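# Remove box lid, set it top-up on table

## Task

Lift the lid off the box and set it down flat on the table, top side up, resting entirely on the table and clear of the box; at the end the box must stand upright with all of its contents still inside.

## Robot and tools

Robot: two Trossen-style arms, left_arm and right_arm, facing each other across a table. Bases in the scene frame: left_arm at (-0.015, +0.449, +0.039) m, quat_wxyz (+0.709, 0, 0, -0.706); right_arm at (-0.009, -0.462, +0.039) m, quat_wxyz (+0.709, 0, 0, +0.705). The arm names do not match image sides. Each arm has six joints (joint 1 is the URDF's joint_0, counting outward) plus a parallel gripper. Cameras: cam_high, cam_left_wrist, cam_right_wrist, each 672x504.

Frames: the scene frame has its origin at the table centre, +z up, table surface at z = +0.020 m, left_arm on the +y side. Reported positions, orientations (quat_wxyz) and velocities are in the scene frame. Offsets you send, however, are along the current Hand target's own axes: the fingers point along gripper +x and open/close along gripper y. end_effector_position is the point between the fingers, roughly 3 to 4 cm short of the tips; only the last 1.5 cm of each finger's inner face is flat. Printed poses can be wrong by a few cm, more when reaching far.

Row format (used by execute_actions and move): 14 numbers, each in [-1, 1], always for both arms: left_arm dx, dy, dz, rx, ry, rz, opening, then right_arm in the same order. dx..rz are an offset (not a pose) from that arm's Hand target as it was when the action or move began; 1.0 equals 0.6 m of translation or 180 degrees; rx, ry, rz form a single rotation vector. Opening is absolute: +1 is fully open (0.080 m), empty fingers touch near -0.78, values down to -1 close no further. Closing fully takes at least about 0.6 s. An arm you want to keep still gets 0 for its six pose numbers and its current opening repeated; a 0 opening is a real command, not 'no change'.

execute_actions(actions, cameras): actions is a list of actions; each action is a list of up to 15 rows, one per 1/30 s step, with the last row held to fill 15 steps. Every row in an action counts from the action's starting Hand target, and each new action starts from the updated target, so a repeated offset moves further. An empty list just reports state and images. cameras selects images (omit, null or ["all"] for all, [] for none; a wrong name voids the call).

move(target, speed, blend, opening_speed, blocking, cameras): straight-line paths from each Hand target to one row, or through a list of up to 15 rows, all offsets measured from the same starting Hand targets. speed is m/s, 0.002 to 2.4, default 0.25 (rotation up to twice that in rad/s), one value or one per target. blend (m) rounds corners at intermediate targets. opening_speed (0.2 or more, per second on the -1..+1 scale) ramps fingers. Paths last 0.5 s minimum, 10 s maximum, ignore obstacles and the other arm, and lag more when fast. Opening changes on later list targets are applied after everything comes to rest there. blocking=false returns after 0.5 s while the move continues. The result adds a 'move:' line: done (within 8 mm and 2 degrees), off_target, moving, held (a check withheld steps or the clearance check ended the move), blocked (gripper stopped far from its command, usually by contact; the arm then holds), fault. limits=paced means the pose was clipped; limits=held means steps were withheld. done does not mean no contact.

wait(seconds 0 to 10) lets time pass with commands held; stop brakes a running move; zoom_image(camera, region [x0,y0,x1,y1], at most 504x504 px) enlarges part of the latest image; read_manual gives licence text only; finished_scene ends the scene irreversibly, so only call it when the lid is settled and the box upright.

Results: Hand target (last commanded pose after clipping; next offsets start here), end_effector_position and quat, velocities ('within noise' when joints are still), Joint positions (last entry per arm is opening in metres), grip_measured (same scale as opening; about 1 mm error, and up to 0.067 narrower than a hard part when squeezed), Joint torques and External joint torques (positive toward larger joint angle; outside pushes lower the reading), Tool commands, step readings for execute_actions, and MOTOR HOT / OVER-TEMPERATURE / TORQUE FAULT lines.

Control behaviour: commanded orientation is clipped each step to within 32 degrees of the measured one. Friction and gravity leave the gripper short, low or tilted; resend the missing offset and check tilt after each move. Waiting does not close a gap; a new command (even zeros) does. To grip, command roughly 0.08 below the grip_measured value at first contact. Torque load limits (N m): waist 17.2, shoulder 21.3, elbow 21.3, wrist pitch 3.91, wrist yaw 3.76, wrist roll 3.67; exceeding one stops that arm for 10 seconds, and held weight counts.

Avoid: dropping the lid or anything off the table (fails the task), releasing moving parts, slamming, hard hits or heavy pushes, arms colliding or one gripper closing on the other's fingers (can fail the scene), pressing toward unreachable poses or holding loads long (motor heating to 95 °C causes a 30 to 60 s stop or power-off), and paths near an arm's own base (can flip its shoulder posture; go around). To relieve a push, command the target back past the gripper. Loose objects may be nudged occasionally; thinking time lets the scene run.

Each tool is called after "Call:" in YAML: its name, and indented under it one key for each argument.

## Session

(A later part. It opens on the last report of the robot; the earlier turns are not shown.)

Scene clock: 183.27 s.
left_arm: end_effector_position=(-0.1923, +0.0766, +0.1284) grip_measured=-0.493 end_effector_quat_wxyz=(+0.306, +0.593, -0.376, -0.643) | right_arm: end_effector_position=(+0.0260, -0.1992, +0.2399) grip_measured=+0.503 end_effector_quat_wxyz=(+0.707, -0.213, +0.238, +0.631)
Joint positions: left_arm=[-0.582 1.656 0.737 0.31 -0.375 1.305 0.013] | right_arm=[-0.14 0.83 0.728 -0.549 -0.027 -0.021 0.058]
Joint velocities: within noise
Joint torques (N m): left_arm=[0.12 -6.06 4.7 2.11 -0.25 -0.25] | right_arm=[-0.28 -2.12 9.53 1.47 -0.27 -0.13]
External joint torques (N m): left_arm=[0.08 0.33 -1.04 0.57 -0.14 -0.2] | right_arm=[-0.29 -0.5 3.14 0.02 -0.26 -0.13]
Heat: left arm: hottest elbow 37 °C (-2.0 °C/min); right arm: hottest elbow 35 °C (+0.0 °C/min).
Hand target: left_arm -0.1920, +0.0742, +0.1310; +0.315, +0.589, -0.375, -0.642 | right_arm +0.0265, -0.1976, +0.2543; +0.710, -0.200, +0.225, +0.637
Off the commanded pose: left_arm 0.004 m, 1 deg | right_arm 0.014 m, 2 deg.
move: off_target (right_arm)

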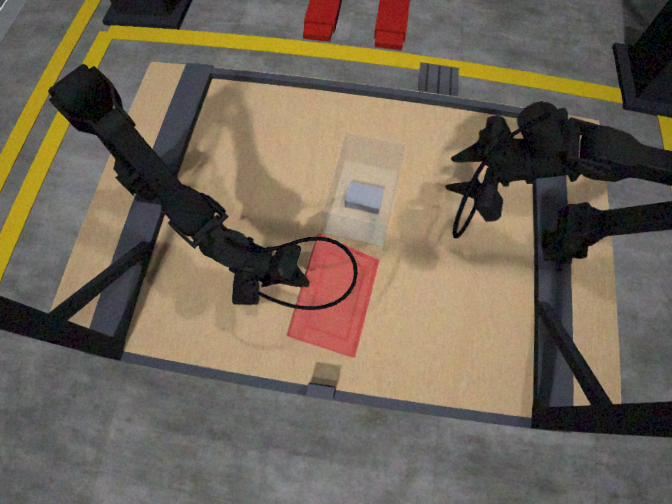

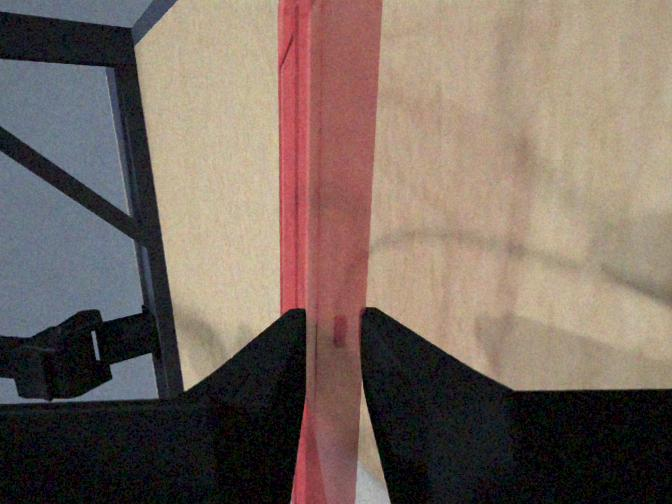

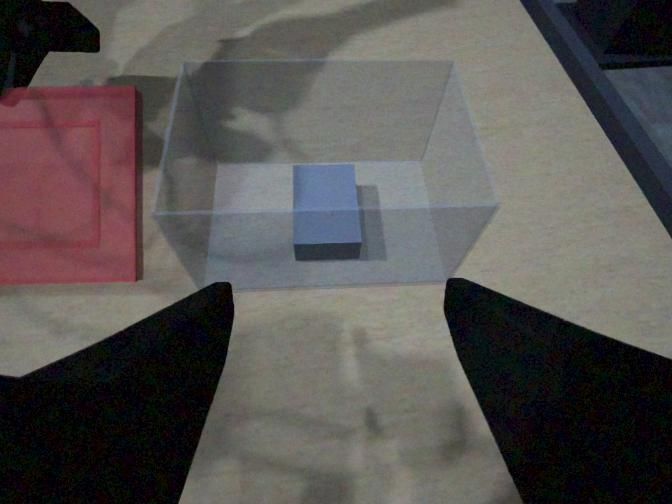

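Call:
move:
  target:
    - [0.003,0.001,0.024,0,0,0,-0.62,0,0,0,0,0,0,0.5]
    - [0.020,-0.0275,0.024,0,0,0,-0.62,0,0,0,0,0,0,0.5]
  speed: 0.06
  cameras: ["cam_left_wrist","cam_right_wrist","cam_high"]

Call:
zoom_image:
  camera: "cam_right_wrist"
  region: [0, 0, 200, 300]

Scene clock: 185.87 s.
left_arm: end_effector_position=(-0.2092, +0.0750, +0.1135) grip_measured=-0.493 end_effector_quat_wxyz=(+0.310, +0.588, -0.380, -0.643) | right_arm: end_effector_position=(+0.0260, -0.1992, +0.2399) grip_measured=+0.503 end_effector_quat_wxyz=(+0.707, -0.213, +0.238, +0.631)
Joint positions: left_arm=[-0.625 1.739 0.745 0.392 -0.409 1.28 0.013] | right_arm=[-0.14 0.83 0.728 -0.549 -0.027 -0.021 0.058]
Joint velocities: within noise
Joint torques (N m): left_arm=[-0.14 -5.75 3.93 1.8 -0.25 -0.27] | right_arm=[-0.26 -2.09 9.49 1.47 -0.27 -0.13]
External joint torques (N m): left_arm=[-0.19 0.88 -1.44 0.31 -0.13 -0.23] | right_arm=[-0.27 -0.49 3.15 0.04 -0.26 -0.13]
Heat: left arm: hottest elbow 37 °C (-2.0 °C/min); right arm: hottest elbow 35 °C (+0.0 °C/min).
Hand target: left_arm -0.2070, +0.0741, +0.1110; +0.315, +0.589, -0.375, -0.642 | right_arm +0.0265, -0.1976, +0.2543; +0.710, -0.200, +0.225, +0.637
Off the commanded pose: left_arm 0.003 m, 1 deg | right_arm 0.014 m, 2 deg.
move: off_target (right_arm)

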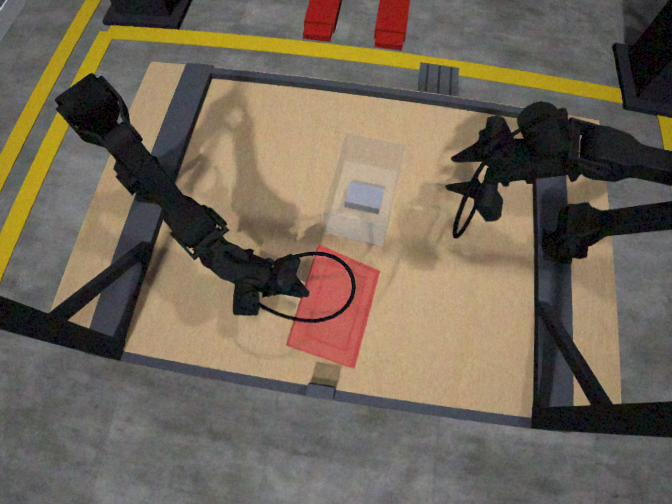

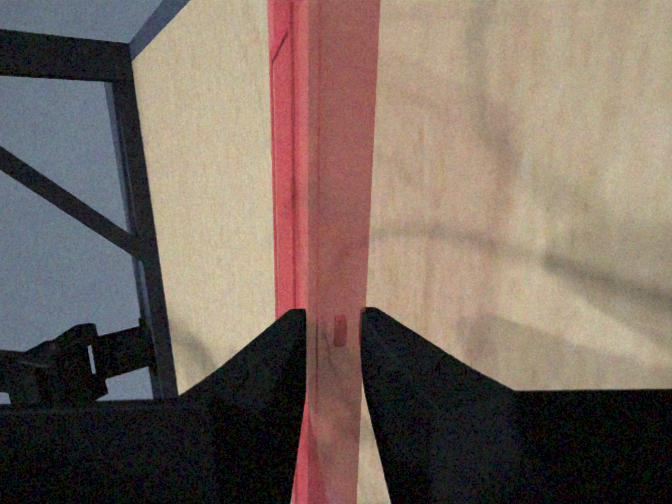

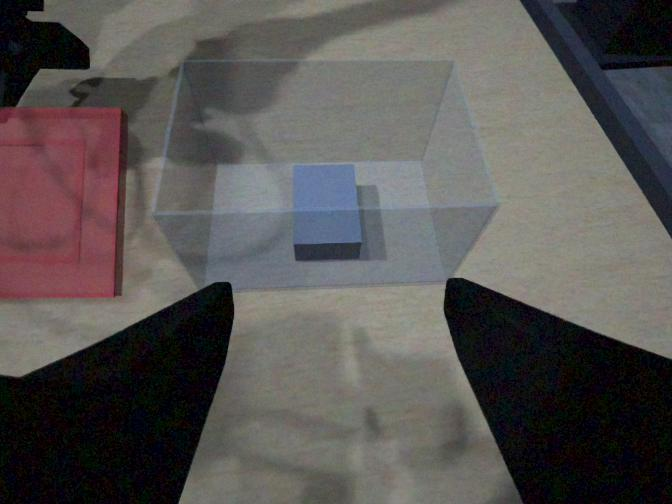

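Scaled by 1.680.

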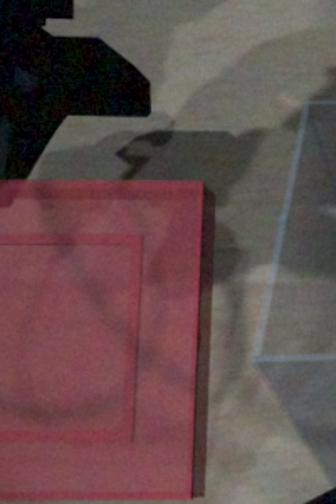

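Call:
move:
  target: [0.035,0,0,0,0,0,-0.15,0,0,0,0,0,0,0.5]
  speed: 0.03
  opening_speed: 0.8
  cameras: ["cam_left_wrist","cam_right_wrist","cam_high"]

Call:
zoom_image:
  camera: "cam_high"
  region: [230, 220, 390, 380]

Scene clock: 190.87 s.
left_arm: end_effector_position=(-0.2091, +0.0631, +0.0942) grip_measured=-0.153 end_effector_quat_wxyz=(+0.305, +0.595, -0.372, -0.644) | right_arm: end_effector_position=(+0.0260, -0.1992, +0.2399) grip_measured=+0.503 end_effector_quat_wxyz=(+0.707, -0.214, +0.238, +0.631)
Joint positions: left_arm=[-0.604 1.828 0.776 0.43 -0.393 1.283 0.028] | right_arm=[-0.14 0.83 0.728 -0.549 -0.027 -0.023 0.058]
Joint velocities: within noise
Joint torques (N m): left_arm=[0.3 -6.45 5.76 1.99 -0.01 0.13] | right_arm=[-0.3 -2.11 9.52 1.46 -0.27 -0.11]
External joint torques (N m): left_arm=[0.32 0.66 0.59 0.49 0.1 0.17] | right_arm=[-0.3 -0.51 3.18 0.04 -0.26 -0.12]
Heat: left arm: hottest elbow 37 °C (-2.0 °C/min); right arm: hottest elbow 36 °C (+1.0 °C/min).
Hand target: left_arm -0.2092, +0.0563, +0.1001; +0.315, +0.589, -0.375, -0.642 | right_arm +0.0265, -0.1976, +0.2543; +0.710, -0.200, +0.225, +0.637
Off the commanded pose: left_arm 0.009 m, 1 deg | right_arm 0.014 m, 2 deg.
move: off_target (left_arm, right_arm)

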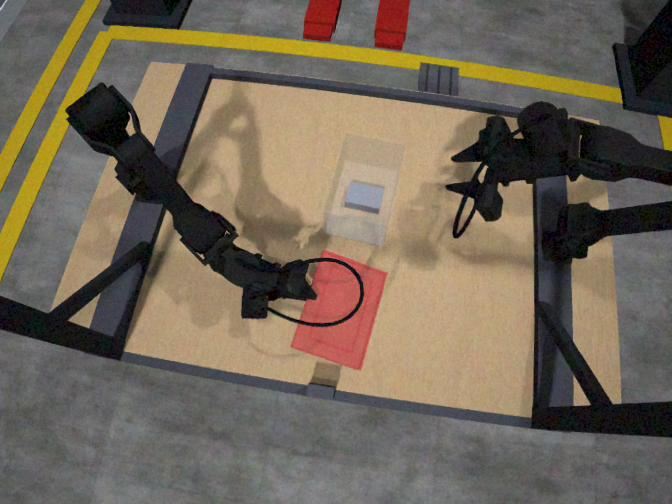

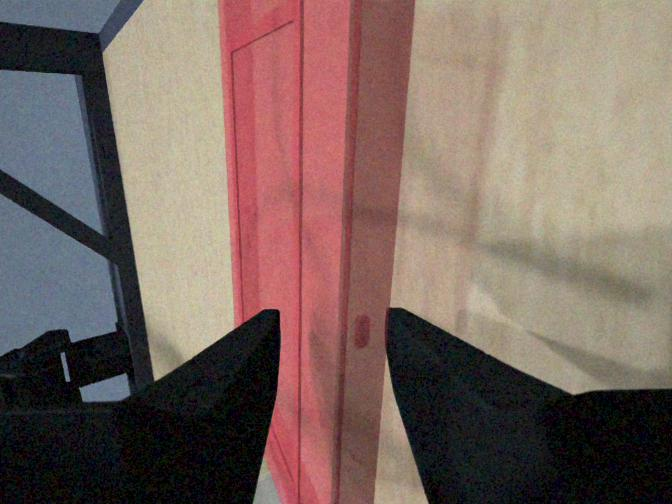

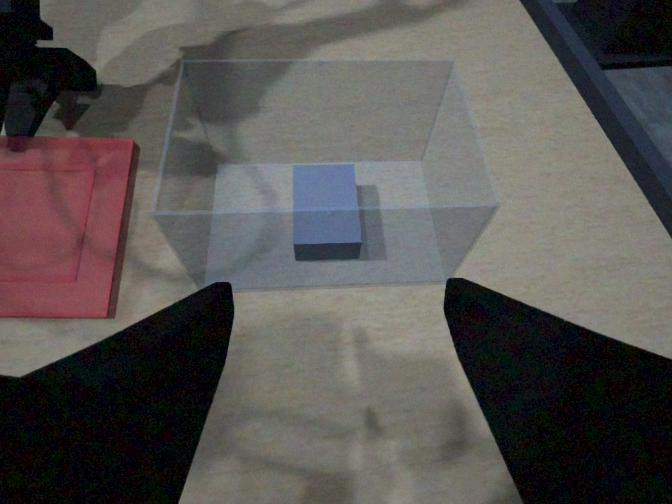

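Scaled by 3.150.

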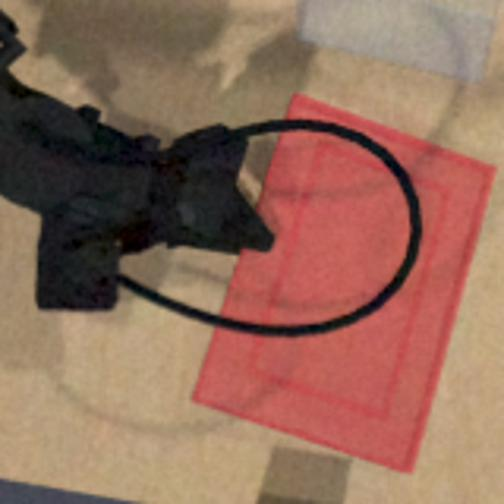

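Call:
move:
  target: [0.054,-0.008,0,0,0,-0.104,0.78,0,0,0,0,0,0,0.5]
  speed: 0.06
  opening_speed: 0.33
  cameras: ["cam_left_wrist","cam_right_wrist","cam_high"]

Call:
zoom_image:
  camera: "cam_high"
  region: [230, 220, 390, 380]

Scene clock: 199.03 s.
left_arm: end_effector_position=(-0.2147, +0.0344, +0.0833) grip_measured=+0.776 end_effector_quat_wxyz=(+0.204, +0.641, -0.283, -0.684) | right_arm: end_effector_position=(+0.0260, -0.1992, +0.2399) grip_measured=+0.503 end_effector_quat_wxyz=(+0.707, -0.214, +0.238, +0.631)
Joint positions: left_arm=[-0.532 1.94 1.122 -0.084 -0.243 1.248 0.07] | right_arm=[-0.14 0.83 0.728 -0.549 -0.027 -0.023 0.058]
Joint velocities: within noise
Joint torques (N m): left_arm=[0.26 -6.48 5.53 0.85 0.16 -0.29] | right_arm=[-0.28 -2.1 9.51 1.46 -0.27 -0.12]
External joint torques (N m): left_arm=[0.28 1.94 -0.19 -0.41 0.23 -0.26] | right_arm=[-0.26 -0.45 3.09 0.01 -0.27 -0.13]
Heat: left arm: hottest elbow 36 °C (-3.0 °C/min); right arm: hottest elbow 36 °C (+2.0 °C/min).
Hand target: left_arm -0.2124, +0.0314, +0.0791; +0.207, +0.643, -0.274, -0.685 | right_arm +0.0265, -0.1976, +0.2543; +0.710, -0.200, +0.225, +0.637
Off the commanded pose: left_arm 0.006 m, 1 deg | right_arm 0.014 m, 2 deg.
move: off_target (right_arm)

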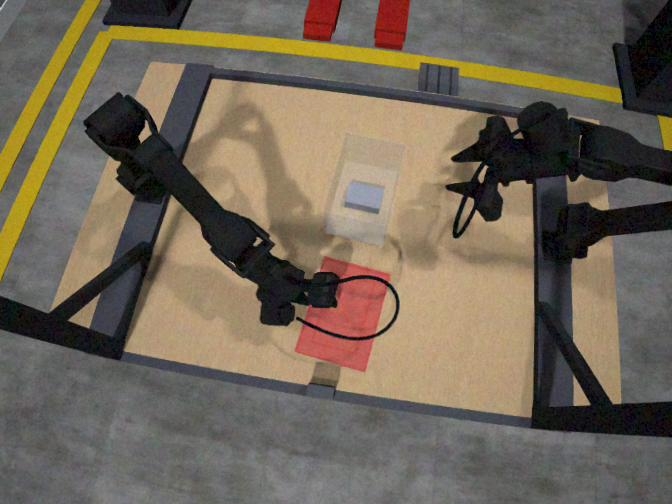

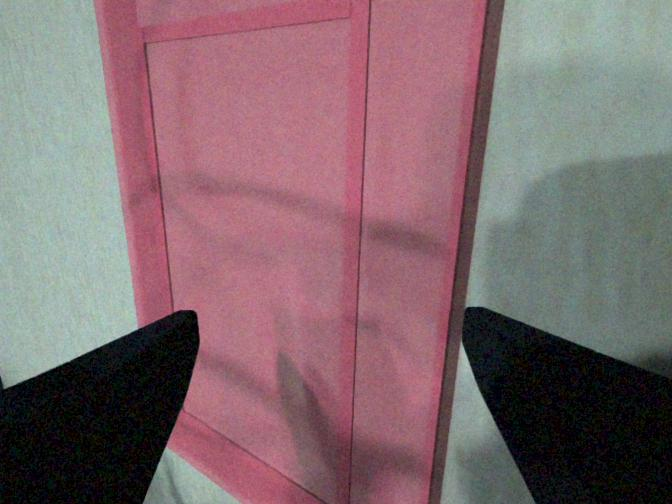

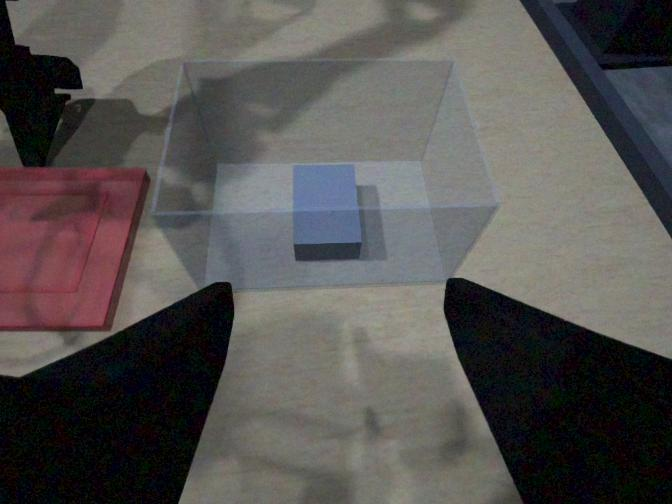

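Scaled by 3.150.

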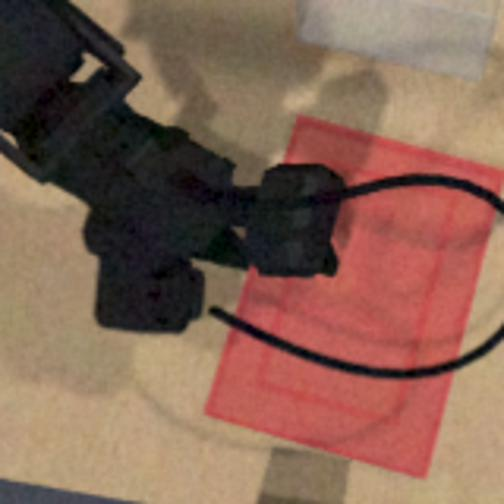

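Call:
zoom_image:
  camera: "cam_right_wrist"
  region: [0, 100, 200, 350]

Call:
zoom_image:
  camera: "cam_left_wrist"
  region: [320, 200, 600, 480]

Scaled by 2.016.

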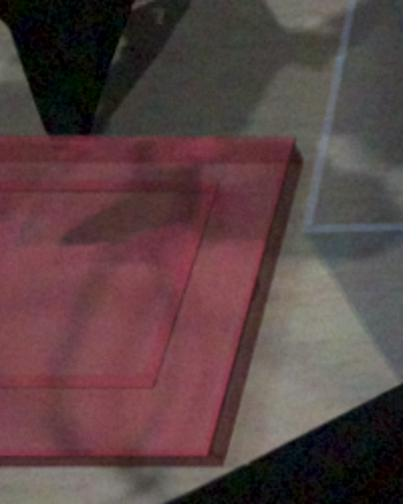

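Scaled by 1.800.

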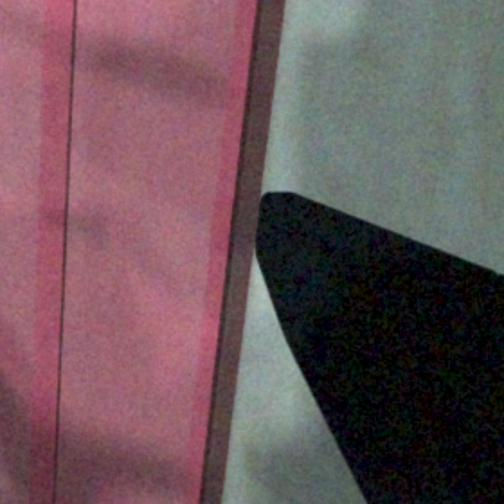

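Call:
move:
  target:
    - [-0.043,-0.051,0,0,0,0,0.78,0,0,0,0,0,0,0.5]
    - [-0.17,0.056,0,0,0,0,0.78,0,0,0,0,0,0,0.5]
  speed: [0.05,0.15]

Call:
zoom_image:
  camera: "cam_high"
  region: [250, 220, 430, 400]

Call:
zoom_image:
  camera: "cam_right_wrist"
  region: [0, 100, 200, 350]

Scene clock: 203.93 s.
left_arm: end_effector_position=(-0.2058, +0.0743, +0.1673) grip_measured=+0.777 end_effector_quat_wxyz=(+0.193, +0.650, -0.271, -0.683) | right_arm: end_effector_position=(+0.0260, -0.1992, +0.2399) grip_measured=+0.503 end_effector_quat_wxyz=(+0.707, -0.214, +0.238, +0.631)
Joint positions: left_arm=[-0.568 1.689 1.19 -0.449 -0.265 1.21 0.07] | right_arm=[-0.14 0.83 0.728 -0.549 -0.027 -0.023 0.058]
Joint velocities: within noise
Joint torques (N m): left_arm=[0.11 -8.96 6.74 0.92 0.03 -0.15] | right_arm=[-0.26 -2.12 9.51 1.46 -0.28 -0.13]
External joint torques (N m): left_arm=[0.06 -1.72 0.38 -0.3 0.13 -0.12] | right_arm=[-0.26 -0.45 3.06 0 -0.27 -0.13]
Heat: left arm: hottest elbow 36 °C (-2.0 °C/min); right arm: hottest elbow 37 °C (+3.0 °C/min).
Hand target: left_arm -0.2057, +0.0706, +0.1789; +0.207, +0.643, -0.274, -0.685 | right_arm +0.0265, -0.1976, +0.2543; +0.710, -0.200, +0.225, +0.637
Off the commanded pose: left_arm 0.012 m, 2 deg | right_arm 0.014 m, 2 deg.
move: off_target (left_arm, right_arm)

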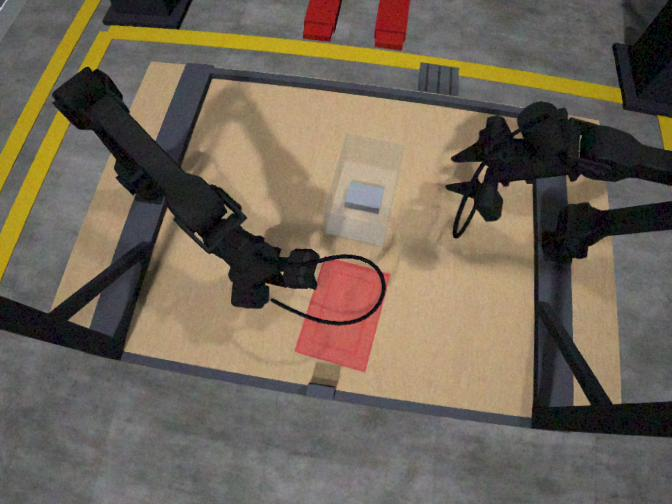

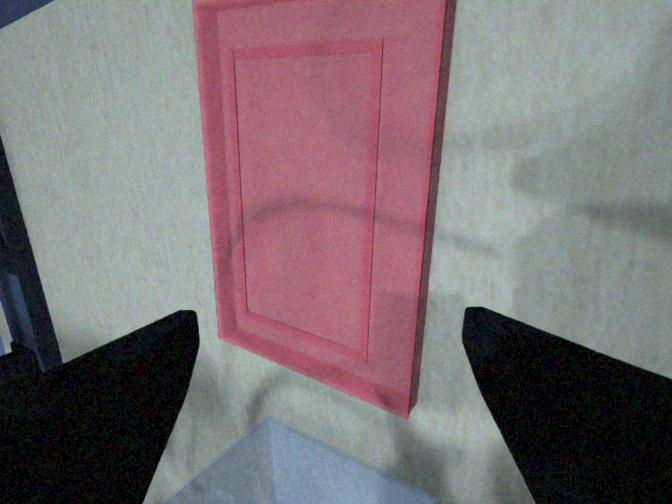

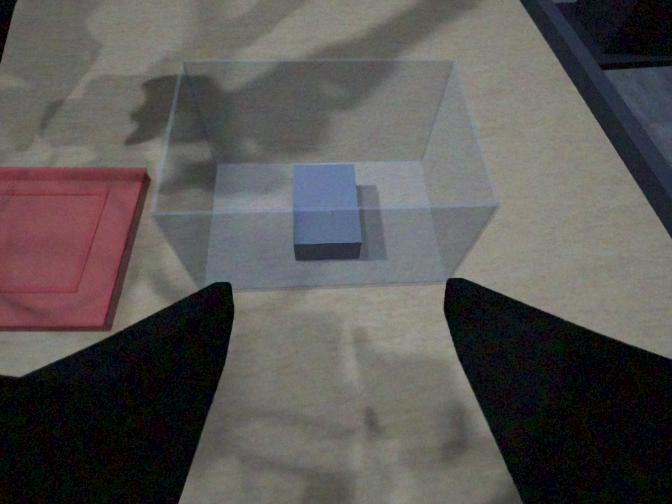

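Scaled by 2.800.

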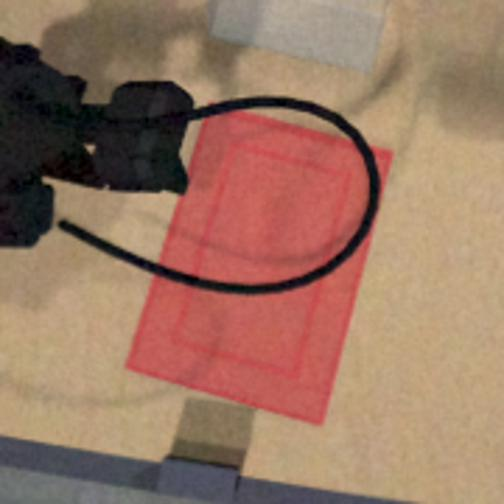

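Scaled by 2.016.

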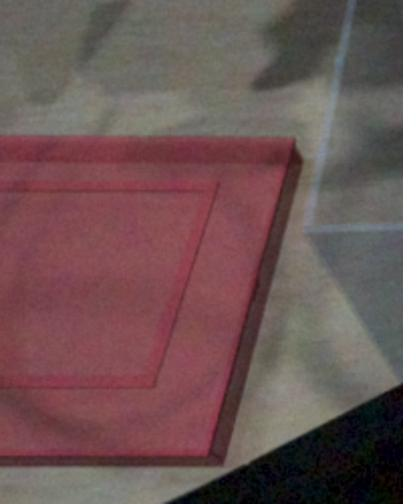

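Lid is flat on the table, top up, clear of the box; block inside the box.

Call:
finished_scene:

The scene is finished: the task was done.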